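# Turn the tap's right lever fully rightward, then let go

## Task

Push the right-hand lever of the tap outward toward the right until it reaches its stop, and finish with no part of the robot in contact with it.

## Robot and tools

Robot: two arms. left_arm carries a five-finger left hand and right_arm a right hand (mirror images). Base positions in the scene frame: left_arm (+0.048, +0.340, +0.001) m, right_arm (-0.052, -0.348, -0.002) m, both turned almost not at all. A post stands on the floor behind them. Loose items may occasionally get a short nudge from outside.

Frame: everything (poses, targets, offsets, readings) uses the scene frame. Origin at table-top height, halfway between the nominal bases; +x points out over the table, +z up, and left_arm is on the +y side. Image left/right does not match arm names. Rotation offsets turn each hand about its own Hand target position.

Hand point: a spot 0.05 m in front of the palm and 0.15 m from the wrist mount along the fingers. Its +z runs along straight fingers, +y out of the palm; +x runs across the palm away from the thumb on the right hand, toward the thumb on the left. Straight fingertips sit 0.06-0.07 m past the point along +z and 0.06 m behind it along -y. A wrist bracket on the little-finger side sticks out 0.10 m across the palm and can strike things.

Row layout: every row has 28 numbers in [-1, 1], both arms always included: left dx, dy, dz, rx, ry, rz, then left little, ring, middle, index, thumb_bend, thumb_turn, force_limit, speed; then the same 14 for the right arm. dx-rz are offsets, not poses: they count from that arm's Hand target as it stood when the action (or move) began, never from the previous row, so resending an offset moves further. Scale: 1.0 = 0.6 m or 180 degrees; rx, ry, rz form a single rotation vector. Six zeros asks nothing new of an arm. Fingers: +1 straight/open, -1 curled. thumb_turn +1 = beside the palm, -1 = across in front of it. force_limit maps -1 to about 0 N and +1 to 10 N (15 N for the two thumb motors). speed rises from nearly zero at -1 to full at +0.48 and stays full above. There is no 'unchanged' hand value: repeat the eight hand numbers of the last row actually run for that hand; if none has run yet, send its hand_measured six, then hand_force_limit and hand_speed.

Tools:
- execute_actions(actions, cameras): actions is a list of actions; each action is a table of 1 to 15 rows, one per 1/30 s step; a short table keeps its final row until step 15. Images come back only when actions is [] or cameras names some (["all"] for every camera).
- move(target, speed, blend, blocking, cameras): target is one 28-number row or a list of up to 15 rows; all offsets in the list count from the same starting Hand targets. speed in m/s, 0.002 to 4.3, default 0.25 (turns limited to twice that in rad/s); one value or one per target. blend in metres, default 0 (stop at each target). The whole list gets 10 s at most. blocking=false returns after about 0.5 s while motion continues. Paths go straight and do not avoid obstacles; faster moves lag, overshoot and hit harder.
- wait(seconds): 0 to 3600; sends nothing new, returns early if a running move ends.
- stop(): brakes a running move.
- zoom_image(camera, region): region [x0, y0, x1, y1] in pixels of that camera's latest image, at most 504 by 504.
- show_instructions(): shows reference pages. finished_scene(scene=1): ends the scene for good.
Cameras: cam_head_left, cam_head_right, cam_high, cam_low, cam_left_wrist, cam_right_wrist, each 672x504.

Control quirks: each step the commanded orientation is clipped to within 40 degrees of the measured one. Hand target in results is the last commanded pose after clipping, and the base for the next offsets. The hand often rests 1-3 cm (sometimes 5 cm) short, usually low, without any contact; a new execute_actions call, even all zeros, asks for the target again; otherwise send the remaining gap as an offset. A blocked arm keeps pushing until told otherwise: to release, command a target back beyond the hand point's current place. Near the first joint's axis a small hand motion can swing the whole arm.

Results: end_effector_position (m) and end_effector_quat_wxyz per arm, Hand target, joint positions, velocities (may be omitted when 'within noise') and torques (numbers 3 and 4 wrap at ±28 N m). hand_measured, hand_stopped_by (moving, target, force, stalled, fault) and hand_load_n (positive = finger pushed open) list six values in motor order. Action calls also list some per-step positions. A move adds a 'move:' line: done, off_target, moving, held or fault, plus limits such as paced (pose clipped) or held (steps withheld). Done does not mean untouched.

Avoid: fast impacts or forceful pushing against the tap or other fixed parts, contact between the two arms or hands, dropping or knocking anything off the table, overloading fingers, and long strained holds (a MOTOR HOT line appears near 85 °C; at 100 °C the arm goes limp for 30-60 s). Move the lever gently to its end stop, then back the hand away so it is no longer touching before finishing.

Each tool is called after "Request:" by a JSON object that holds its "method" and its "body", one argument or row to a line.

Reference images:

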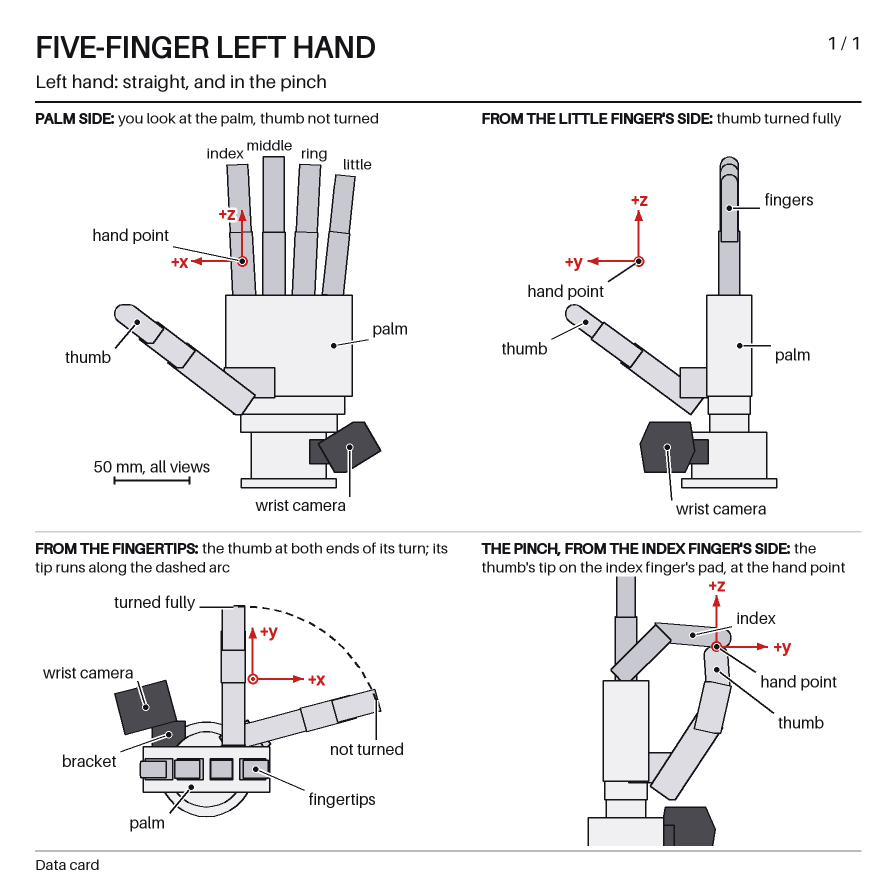

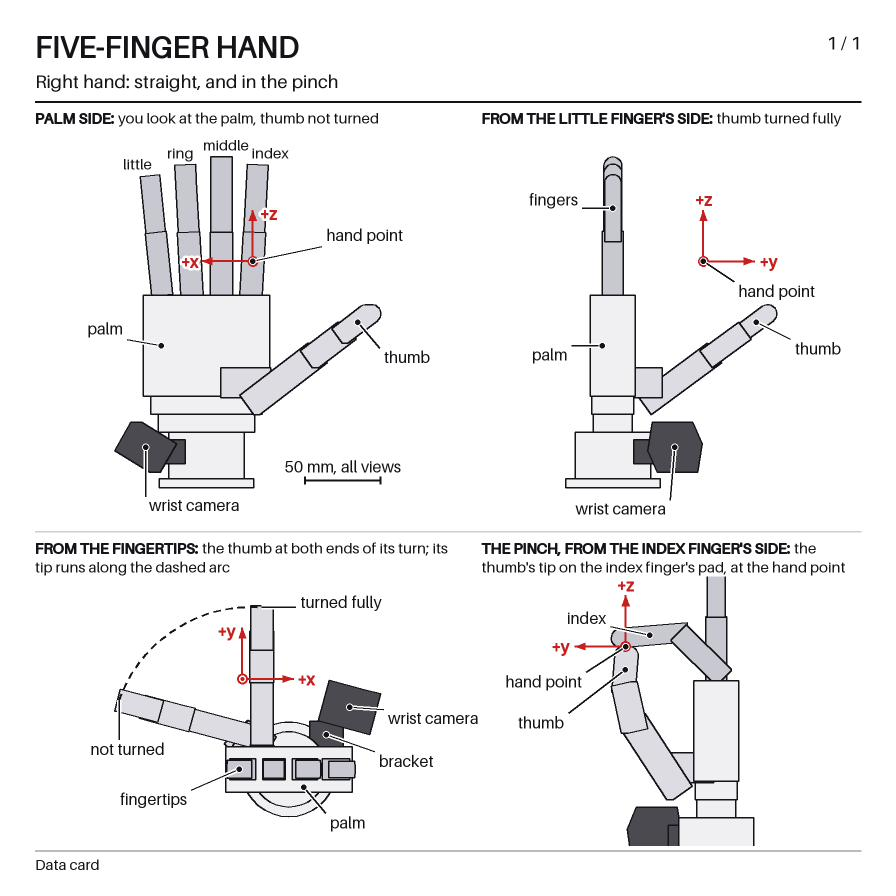

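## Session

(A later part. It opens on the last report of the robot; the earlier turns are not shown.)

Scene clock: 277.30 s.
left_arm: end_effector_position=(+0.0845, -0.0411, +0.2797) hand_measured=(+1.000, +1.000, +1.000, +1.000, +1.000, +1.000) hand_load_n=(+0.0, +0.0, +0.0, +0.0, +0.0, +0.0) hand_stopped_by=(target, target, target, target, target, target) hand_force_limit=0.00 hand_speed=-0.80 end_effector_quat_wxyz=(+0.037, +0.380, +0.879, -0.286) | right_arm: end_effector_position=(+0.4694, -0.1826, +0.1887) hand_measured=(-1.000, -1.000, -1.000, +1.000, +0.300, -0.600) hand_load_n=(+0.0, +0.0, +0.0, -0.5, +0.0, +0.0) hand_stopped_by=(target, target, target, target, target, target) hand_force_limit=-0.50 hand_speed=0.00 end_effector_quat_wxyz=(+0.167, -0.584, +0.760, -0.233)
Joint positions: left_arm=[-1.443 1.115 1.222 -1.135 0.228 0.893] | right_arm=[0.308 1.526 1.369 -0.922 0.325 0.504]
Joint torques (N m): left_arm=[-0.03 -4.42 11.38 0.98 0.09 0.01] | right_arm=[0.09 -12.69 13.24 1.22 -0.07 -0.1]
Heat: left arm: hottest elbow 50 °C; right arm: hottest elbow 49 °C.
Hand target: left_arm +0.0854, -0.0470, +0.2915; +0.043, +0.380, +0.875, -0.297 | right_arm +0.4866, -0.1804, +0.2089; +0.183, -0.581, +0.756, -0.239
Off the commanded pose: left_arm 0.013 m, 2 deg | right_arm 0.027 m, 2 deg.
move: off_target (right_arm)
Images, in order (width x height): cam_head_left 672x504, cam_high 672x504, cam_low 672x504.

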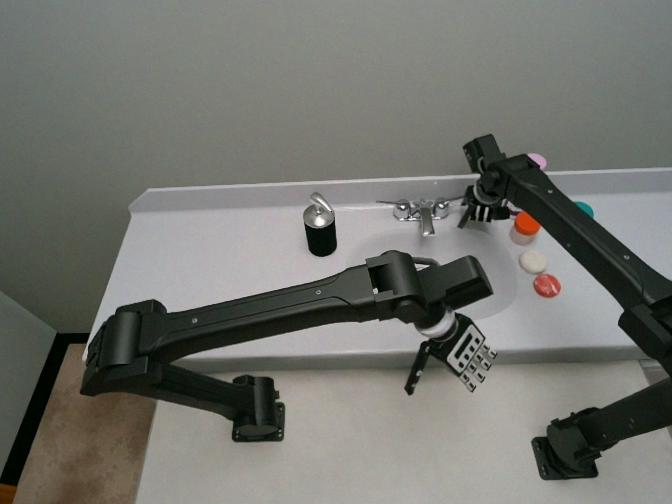

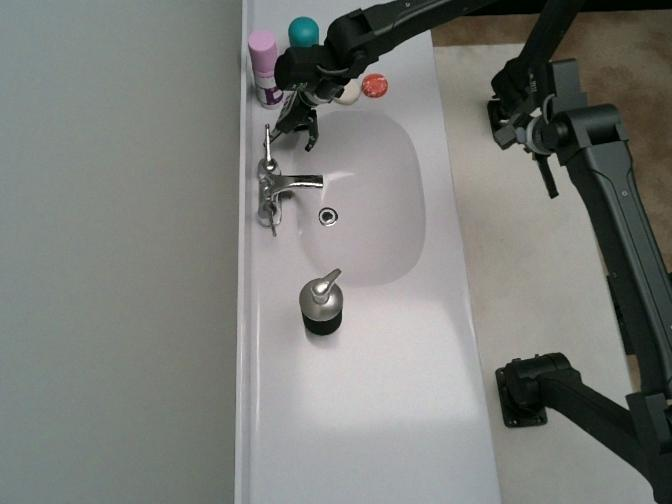

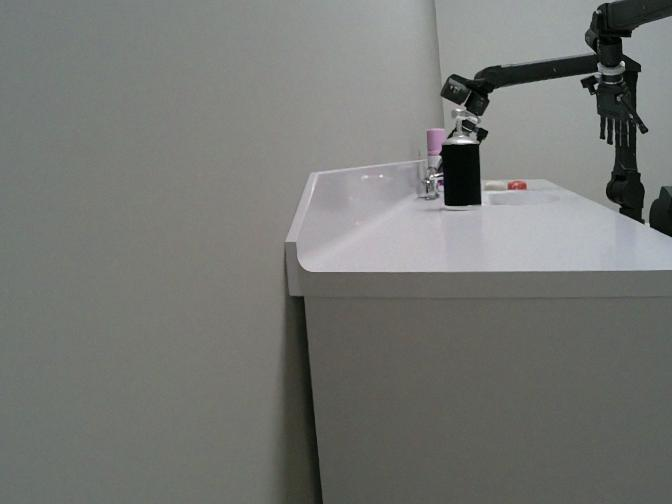

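Request:
{"method": "move", "body": {
  "target": [0,0,0,0,0,0,1,1,1,1,1,1,0,-0.8,0.04,0.0,0.012,0,0,0,-1,-1,-1,1,0.3,-0.6,-0.5,0],
  "speed": 0.05,
  "cameras": ["cam_high"]
}}

Request:
{"method": "zoom_image", "body": {
  "camera": "cam_high",
  "region": [240, 90, 380, 210]
}}

Scene clock: 282.07 s.
left_arm: end_effector_position=(+0.0845, -0.0411, +0.2797) hand_measured=(+1.000, +1.000, +1.000, +1.000, +1.000, +1.000) hand_load_n=(+0.0, +0.0, +0.0, +0.0, +0.0, +0.0) hand_stopped_by=(target, target, target, target, target, target) hand_force_limit=0.00 hand_speed=-0.80 end_effector_quat_wxyz=(+0.037, +0.380, +0.879, -0.286) | right_arm: end_effector_position=(+0.4735, -0.1843, +0.1878) hand_measured=(-1.000, -1.000, -1.000, +1.000, +0.300, -0.600) hand_load_n=(+0.0, +0.0, +0.0, -2.0, +0.0, +0.0) hand_stopped_by=(target, target, target, target, target, target) hand_force_limit=-0.50 hand_speed=0.00 end_effector_quat_wxyz=(+0.148, -0.598, +0.755, -0.225)
Joint positions: left_arm=[-1.443 1.115 1.222 -1.135 0.228 0.893] | right_arm=[0.301 1.563 1.419 -0.973 0.314 0.474]
Joint torques (N m): left_arm=[-0.03 -4.42 11.37 0.98 0.1 0] | right_arm=[-0.44 -12.22 15.41 2.06 0.07 0.08]
Heat: left arm: hottest elbow 50 °C; right arm: hottest elbow 50 °C.
Hand target: left_arm +0.0854, -0.0470, +0.2915; +0.043, +0.380, +0.875, -0.297 | right_arm +0.5106, -0.1804, +0.2160; +0.183, -0.581, +0.756, -0.239
Off the commanded pose: left_arm 0.013 m, 2 deg | right_arm 0.047 m, 5 deg.
move: off_target (right_arm)

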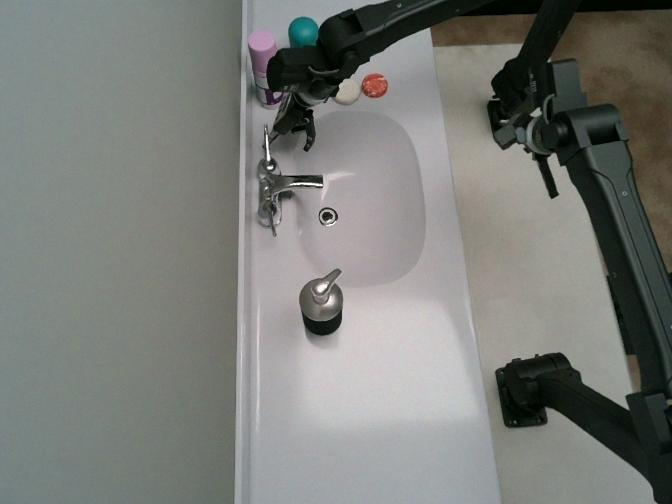

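Scaled by 3.600 from the camera's image (finer frame: 960x720).

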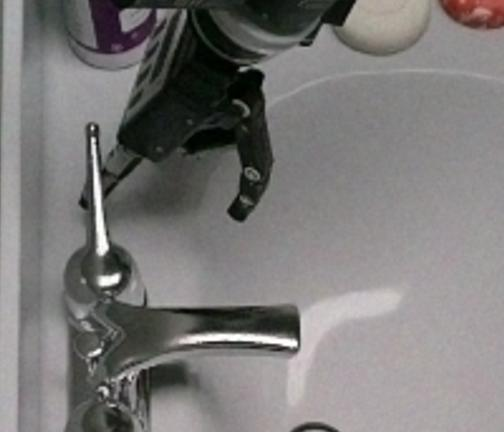

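Request:
{"method": "move", "body": {
  "target": [0,0,0,0,0,0,1,1,1,1,1,1,0,-0.8,0.03,-0.01,0.02,0,0,0,-1,-1,-1,1,0.3,-0.6,-0.5,0],
  "speed": 0.05,
  "cameras": ["cam_high","cam_low"]
}}

Request:
{"method": "zoom_image", "body": {
  "camera": "cam_high",
  "region": [240, 90, 380, 210]
}}

Request:
{"method": "zoom_image", "body": {
  "camera": "cam_low",
  "region": [400, 110, 560, 220]
}}

Scene clock: 287.57 s.
left_arm: end_effector_position=(+0.0845, -0.0411, +0.2797) hand_measured=(+1.000, +1.000, +1.000, +1.000, +1.000, +1.000) hand_load_n=(+0.0, +0.0, +0.0, +0.0, +0.0, +0.0) hand_stopped_by=(target, target, target, target, target, target) hand_force_limit=0.00 hand_speed=-0.80 end_effector_quat_wxyz=(+0.037, +0.380, +0.879, -0.286) | right_arm: end_effector_position=(+0.4732, -0.1869, +0.1911) hand_measured=(-1.000, -1.000, -1.000, +1.000, +0.300, -0.600) hand_load_n=(+0.0, +0.0, +0.0, -3.0, +0.0, +0.0) hand_stopped_by=(target, target, target, target, target, target) hand_force_limit=-0.50 hand_speed=0.00 end_effector_quat_wxyz=(+0.130, -0.616, +0.747, -0.214)
Joint positions: left_arm=[-1.443 1.115 1.222 -1.135 0.228 0.893] | right_arm=[0.292 1.588 1.467 -1.033 0.295 0.439]
Joint torques (N m): left_arm=[-0.03 -4.42 11.37 0.98 0.1 0] | right_arm=[-1.44 -12.34 16.96 2.88 0.38 0.26]
Heat: left arm: hottest elbow 50 °C; right arm: hottest elbow 52 °C.
Hand target: left_arm +0.0854, -0.0470, +0.2915; +0.043, +0.380, +0.875, -0.297 | right_arm +0.5285, -0.1863, +0.2279; +0.183, -0.581, +0.756, -0.239
Off the commanded pose: left_arm 0.013 m, 2 deg | right_arm 0.067 m, 8 deg.
move: off_target (right_arm)

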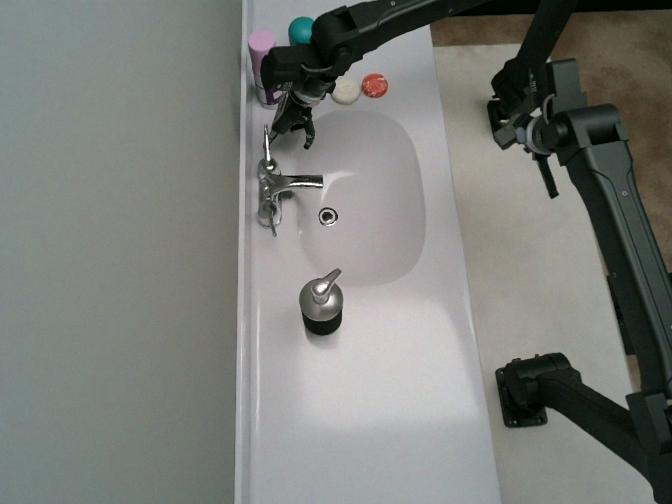

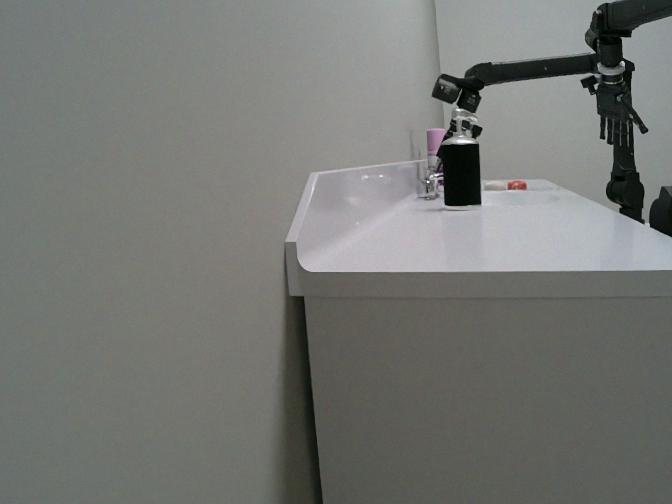

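Scaled by 3.600 from the camera's image (finer frame: 960x720).

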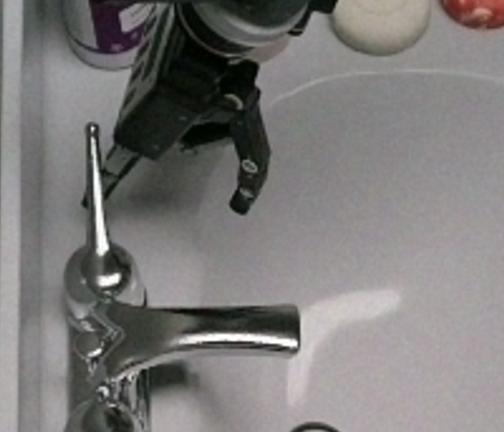

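Scaled by 3.150 from the camera's image (finer frame: 960x720).

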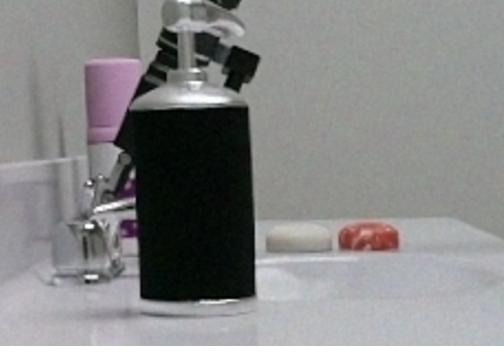

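Request:
{"method": "move", "body": {
  "target": [
    [0,0,0,0,0,0,1,1,1,1,1,1,0,-0.8,-0.16,0,-0.02,0,0,0,-1,-1,-1,1,0.3,-0.6,-0.5,0],
    [0,0,0,0,0,0,1,1,1,1,1,1,0,-0.8,-0.25,-0.08,0.08,0,0,0,-1,-1,-1,1,0.3,-0.6,-0.5,0]
  ],
  "speed": 0.1,
  "blend": [0.02,0],
  "cameras": ["cam_high","cam_low","cam_head_left","cam_head_right"]
}}

Request:
{"method": "zoom_image", "body": {
  "camera": "cam_high",
  "region": [240, 90, 380, 210]
}}

Request:
{"method": "zoom_image", "body": {
  "camera": "cam_head_left",
  "region": [360, 160, 520, 280]
}}

Scene clock: 299.23 s.
left_arm: end_effector_position=(+0.0845, -0.0411, +0.2797) hand_measured=(+1.000, +1.000, +1.000, +1.000, +1.000, +1.000) hand_load_n=(+0.0, +0.0, +0.0, +0.0, +0.0, +0.0) hand_stopped_by=(target, target, target, target, target, target) hand_force_limit=0.00 hand_speed=-0.80 end_effector_quat_wxyz=(+0.037, +0.380, +0.879, -0.286) | right_arm: end_effector_position=(+0.3839, -0.2305, +0.2832) hand_measured=(-1.000, -1.000, -1.000, +1.000, +0.300, -0.600) hand_load_n=(+0.0, +0.0, +0.0, +0.0, +0.0, +0.0) hand_stopped_by=(target, target, target, target, target, target) hand_force_limit=-0.50 hand_speed=0.00 end_effector_quat_wxyz=(+0.194, -0.574, +0.757, -0.243)
Joint positions: left_arm=[-1.443 1.115 1.222 -1.135 0.228 0.893] | right_arm=[0.261 1.223 1.301 -1.084 0.301 0.463]
Joint torques (N m): left_arm=[-0.03 -4.42 11.37 0.98 0.1 0] | right_arm=[0.15 -9.47 8.28 1.13 -0.09 -0.11]
Heat: left arm: hottest elbow 50 °C; right arm: hottest elbow 52 °C.
Hand target: left_arm +0.0854, -0.0470, +0.2915; +0.043, +0.380, +0.875, -0.297 | right_arm +0.3785, -0.2344, +0.2760; +0.183, -0.581, +0.756, -0.239
Off the commanded pose: left_arm 0.013 m, 2 deg | right_arm 0.010 m, 2 deg.
move: done
Images, in order (width x height): cam_head_left 672x504, cam_head_right 672x504, cam_high 672x504, cam_low 672x504.

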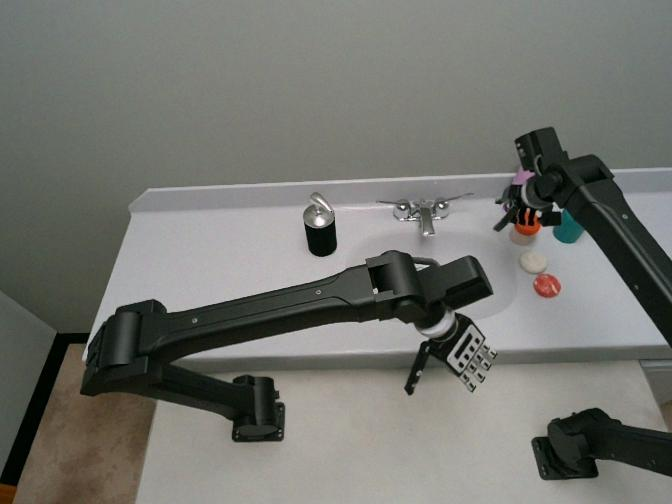

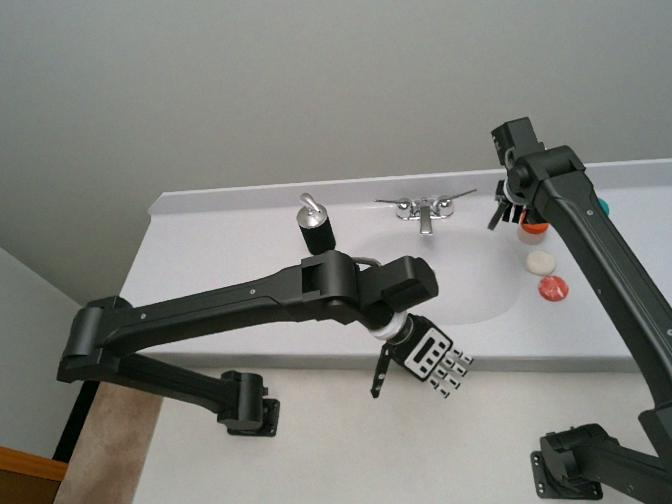

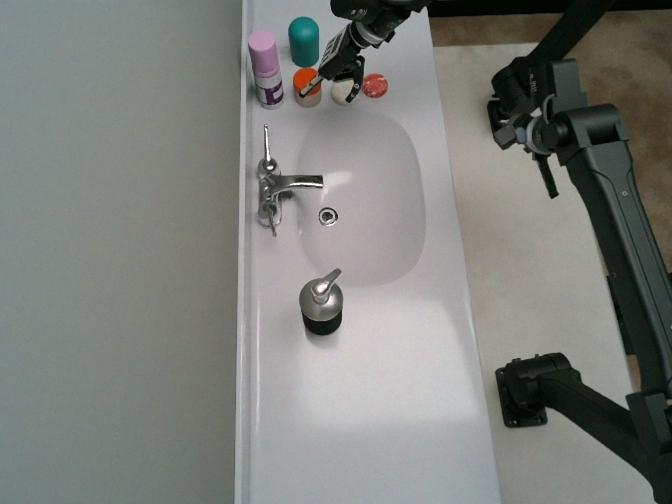

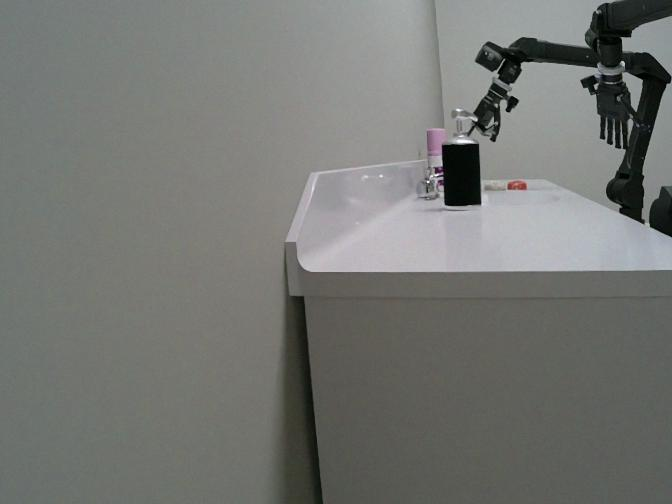

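Scaled by 3.600 from the camera's image (finer frame: 960x720).

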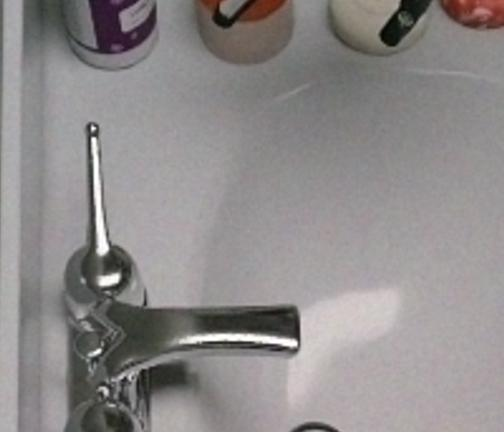

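Scaled by 3.150 from the camera's image (finer frame: 960x720).

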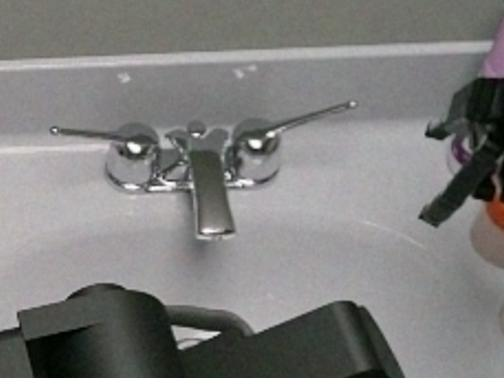

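Request:
{"method": "move", "body": {
  "target": [
    [0,0,0,0,0,0,1,1,1,1,1,1,0,-0.8,0.094,0.077,-0.085,0,0,0,-1,-1,-1,1,0.3,-0.6,-0.5,0],
    [0,0,0,0,0,0,1,1,1,1,1,1,0,-0.8,0.186,0.077,-0.078,0,0,0,-1,-1,-1,1,0.3,-0.6,-0.5,0]
  ],
  "speed": 0.1,
  "blend": [0.01,0],
  "cameras": ["cam_high"]
}}

Request:
{"method": "zoom_image", "body": {
  "camera": "cam_high",
  "region": [240, 90, 380, 210]
}}

Scene clock: 315.07 s.
left_arm: end_effector_position=(+0.0845, -0.0411, +0.2797) hand_measured=(+1.000, +1.000, +1.000, +1.000, +1.000, +1.000) hand_load_n=(+0.0, +0.0, +0.0, +0.0, +0.0, +0.0) hand_stopped_by=(target, target, target, target, target, target) hand_force_limit=0.00 hand_speed=-0.80 end_effector_quat_wxyz=(+0.037, +0.380, +0.879, -0.286) | right_arm: end_effector_position=(+0.4674, -0.1923, +0.2032) hand_measured=(-1.000, -1.000, -1.000, +1.000, +0.300, -0.600) hand_load_n=(+0.0, +0.0, +0.0, -0.5, +0.0, +0.0) hand_stopped_by=(target, target, target, target, target, target) hand_force_limit=-0.50 hand_speed=0.00 end_effector_quat_wxyz=(+0.155, -0.588, +0.760, -0.229)
Joint positions: left_arm=[-1.443 1.115 1.222 -1.135 0.228 0.893] | right_arm=[0.29 1.524 1.411 -0.986 0.316 0.485]
Joint torques (N m): left_arm=[-0.03 -4.48 11.37 0.99 0.1 0.01] | right_arm=[0.15 -13.22 13.76 1.72 -0.03 -0.08]
Heat: left arm: hottest elbow 51 °C; right arm: hottest elbow 50 °C.
Hand target: left_arm +0.0854, -0.0470, +0.2915; +0.043, +0.380, +0.875, -0.297 | right_arm +0.4901, -0.1882, +0.2292; +0.183, -0.581, +0.756, -0.239
Off the commanded pose: left_arm 0.013 m, 2 deg | right_arm 0.035 m, 4 deg.
move: off_target (right_arm)

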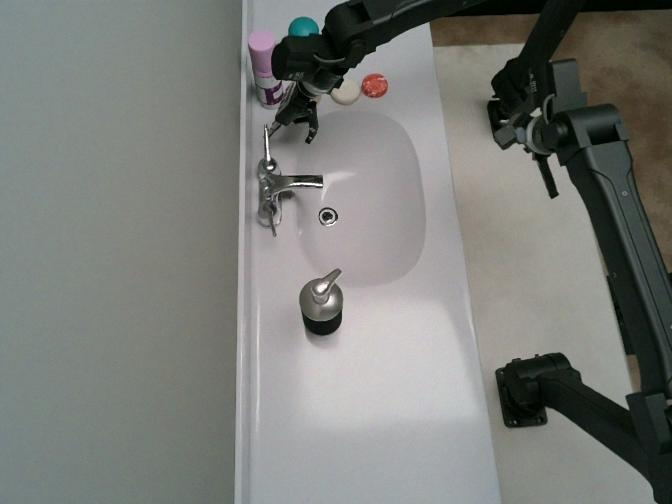

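Scaled by 3.600 from the camera's image (finer frame: 960x720).

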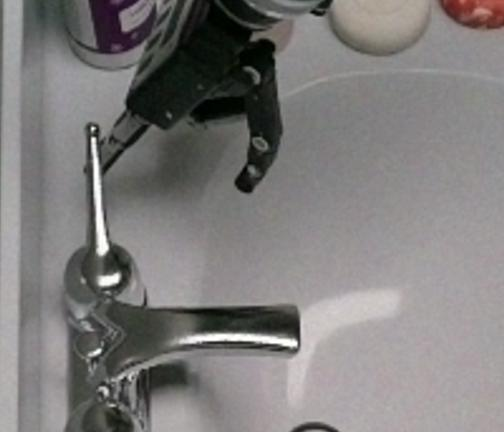

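Request:
{"method": "move", "body": {
  "target": [0,0,0,0,0,0,1,1,1,1,1,1,0,-0.8,0.05,0.0,0.01,0,0,0,-1,-1,-1,1,0.3,-0.6,-0.5,0],
  "speed": 0.06,
  "cameras": ["cam_high"]
}}

Request:
{"method": "zoom_image", "body": {
  "camera": "cam_high",
  "region": [240, 90, 380, 210]
}}

Scene clock: 319.00 s.
left_arm: end_effector_position=(+0.0845, -0.0411, +0.2797) hand_measured=(+1.000, +1.000, +1.000, +1.000, +1.000, +1.000) hand_load_n=(+0.0, +0.0, +0.0, +0.0, -0.5, +0.0) hand_stopped_by=(target, target, target, target, target, target) hand_force_limit=0.00 hand_speed=-0.80 end_effector_quat_wxyz=(+0.037, +0.380, +0.879, -0.286) | right_arm: end_effector_position=(+0.4735, -0.1945, +0.1961) hand_measured=(-1.000, -1.000, -1.000, +1.000, +0.300, -0.600) hand_load_n=(+0.0, +0.0, +0.0, -2.5, +0.0, +0.0) hand_stopped_by=(target, target, target, target, target, target) hand_force_limit=-0.50 hand_speed=0.00 end_effector_quat_wxyz=(+0.131, -0.606, +0.754, -0.218)
Joint positions: left_arm=[-1.443 1.115 1.222 -1.135 0.228 0.893] | right_arm=[0.281 1.576 1.464 -1.036 0.303 0.449]
Joint torques (N m): left_arm=[-0.03 -4.42 11.38 0.98 0.1 0.01] | right_arm=[-0.5 -12.81 16.69 2.51 0.09 0.18]
Heat: left arm: hottest elbow 51 °C; right arm: hottest elbow 51 °C.
Hand target: left_arm +0.0854, -0.0470, +0.2915; +0.043, +0.380, +0.875, -0.297 | right_arm +0.5202, -0.1882, +0.2353; +0.183, -0.581, +0.756, -0.239
Off the commanded pose: left_arm 0.013 m, 2 deg | right_arm 0.061 m, 7 deg.
move: off_target (right_arm)

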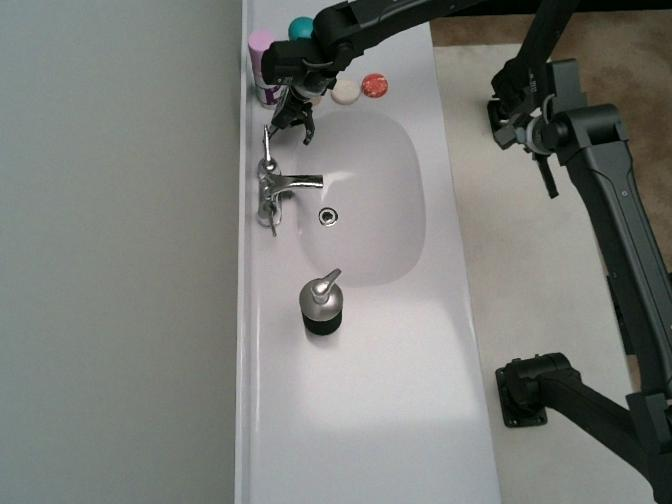

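Scaled by 3.600 from the camera's image (finer frame: 960x720).

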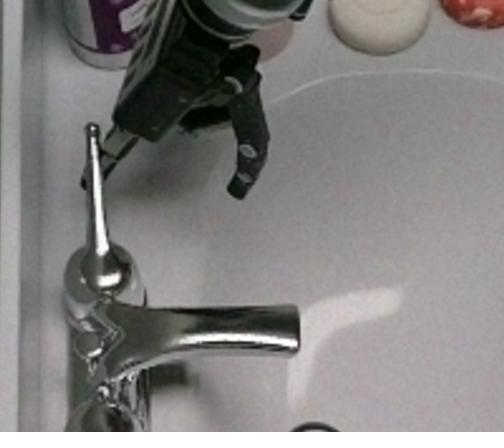

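Request:
{"method": "move", "body": {
  "target": [
    [0,0,0,0,0,0,1,1,1,1,1,1,0,-0.8,-0.15,0,-0.02,0,0,0,-1,-1,-1,1,0.3,-0.6,-0.5,0],
    [0,0,0,0,0,0,1,1,1,1,1,1,0,-0.8,-0.25,-0.05,0.08,0,0,0,-1,-1,-1,1,0.3,-0.6,-0.5,0]
  ],
  "speed": 0.1,
  "blend": [0.02,0],
  "cameras": ["cam_high"]
}}

Request:
{"method": "zoom_image", "body": {
  "camera": "cam_high",
  "region": [240, 90, 380, 210]
}}

Scene clock: 325.43 s.
left_arm: end_effector_position=(+0.0845, -0.0411, +0.2797) hand_measured=(+1.000, +1.000, +1.000, +1.000, +1.000, +1.000) hand_load_n=(+0.0, +0.0, +0.0, +0.0, +0.0, -0.5) hand_stopped_by=(target, target, target, target, target, target) hand_force_limit=0.00 hand_speed=-0.80 end_effector_quat_wxyz=(+0.037, +0.380, +0.879, -0.286) | right_arm: end_effector_position=(+0.3739, -0.2145, +0.2885) hand_measured=(-1.000, -1.000, -1.000, +1.000, +0.300, -0.600) hand_load_n=(+0.0, +0.0, +0.0, +0.0, +0.0, +0.0) hand_stopped_by=(target, target, target, target, target, target) hand_force_limit=-0.50 hand_speed=0.00 end_effector_quat_wxyz=(+0.192, -0.579, +0.754, -0.243)
Joint positions: left_arm=[-1.443 1.115 1.222 -1.135 0.228 0.893] | right_arm=[0.31 1.218 1.314 -1.118 0.325 0.495]
Joint torques (N m): left_arm=[-0.03 -4.42 11.37 0.99 0.09 0] | right_arm=[0.09 -9.64 8.55 1.1 -0.07 0.01]
Heat: left arm: hottest elbow 51 °C; right arm: hottest elbow 53 °C.
Hand target: left_arm +0.0854, -0.0470, +0.2915; +0.043, +0.380, +0.875, -0.297 | right_arm +0.3702, -0.2182, +0.2833; +0.183, -0.581, +0.756, -0.239
Off the commanded pose: left_arm 0.013 m, 2 deg | right_arm 0.007 m, 1 deg.
move: done

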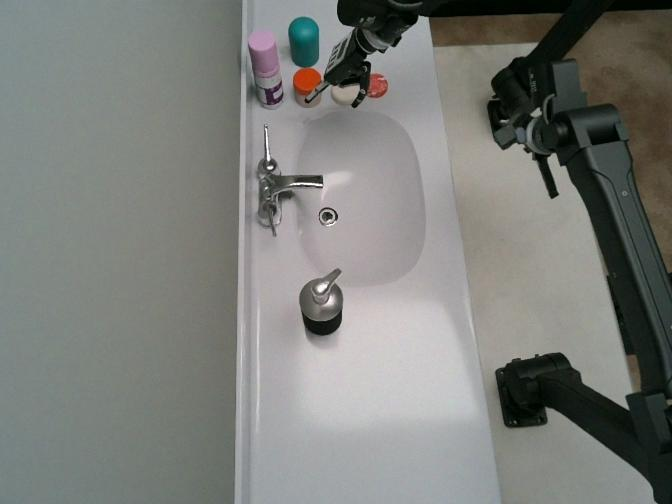

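Scaled by 3.600 from the camera's image (finer frame: 960x720).

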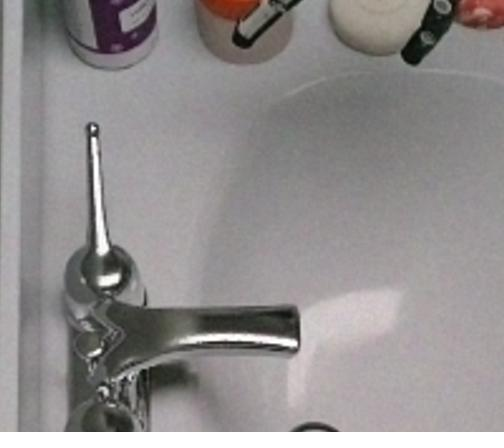

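Request:
{"method": "finished_scene", "body": {

}}

The scene is finished: the task was done.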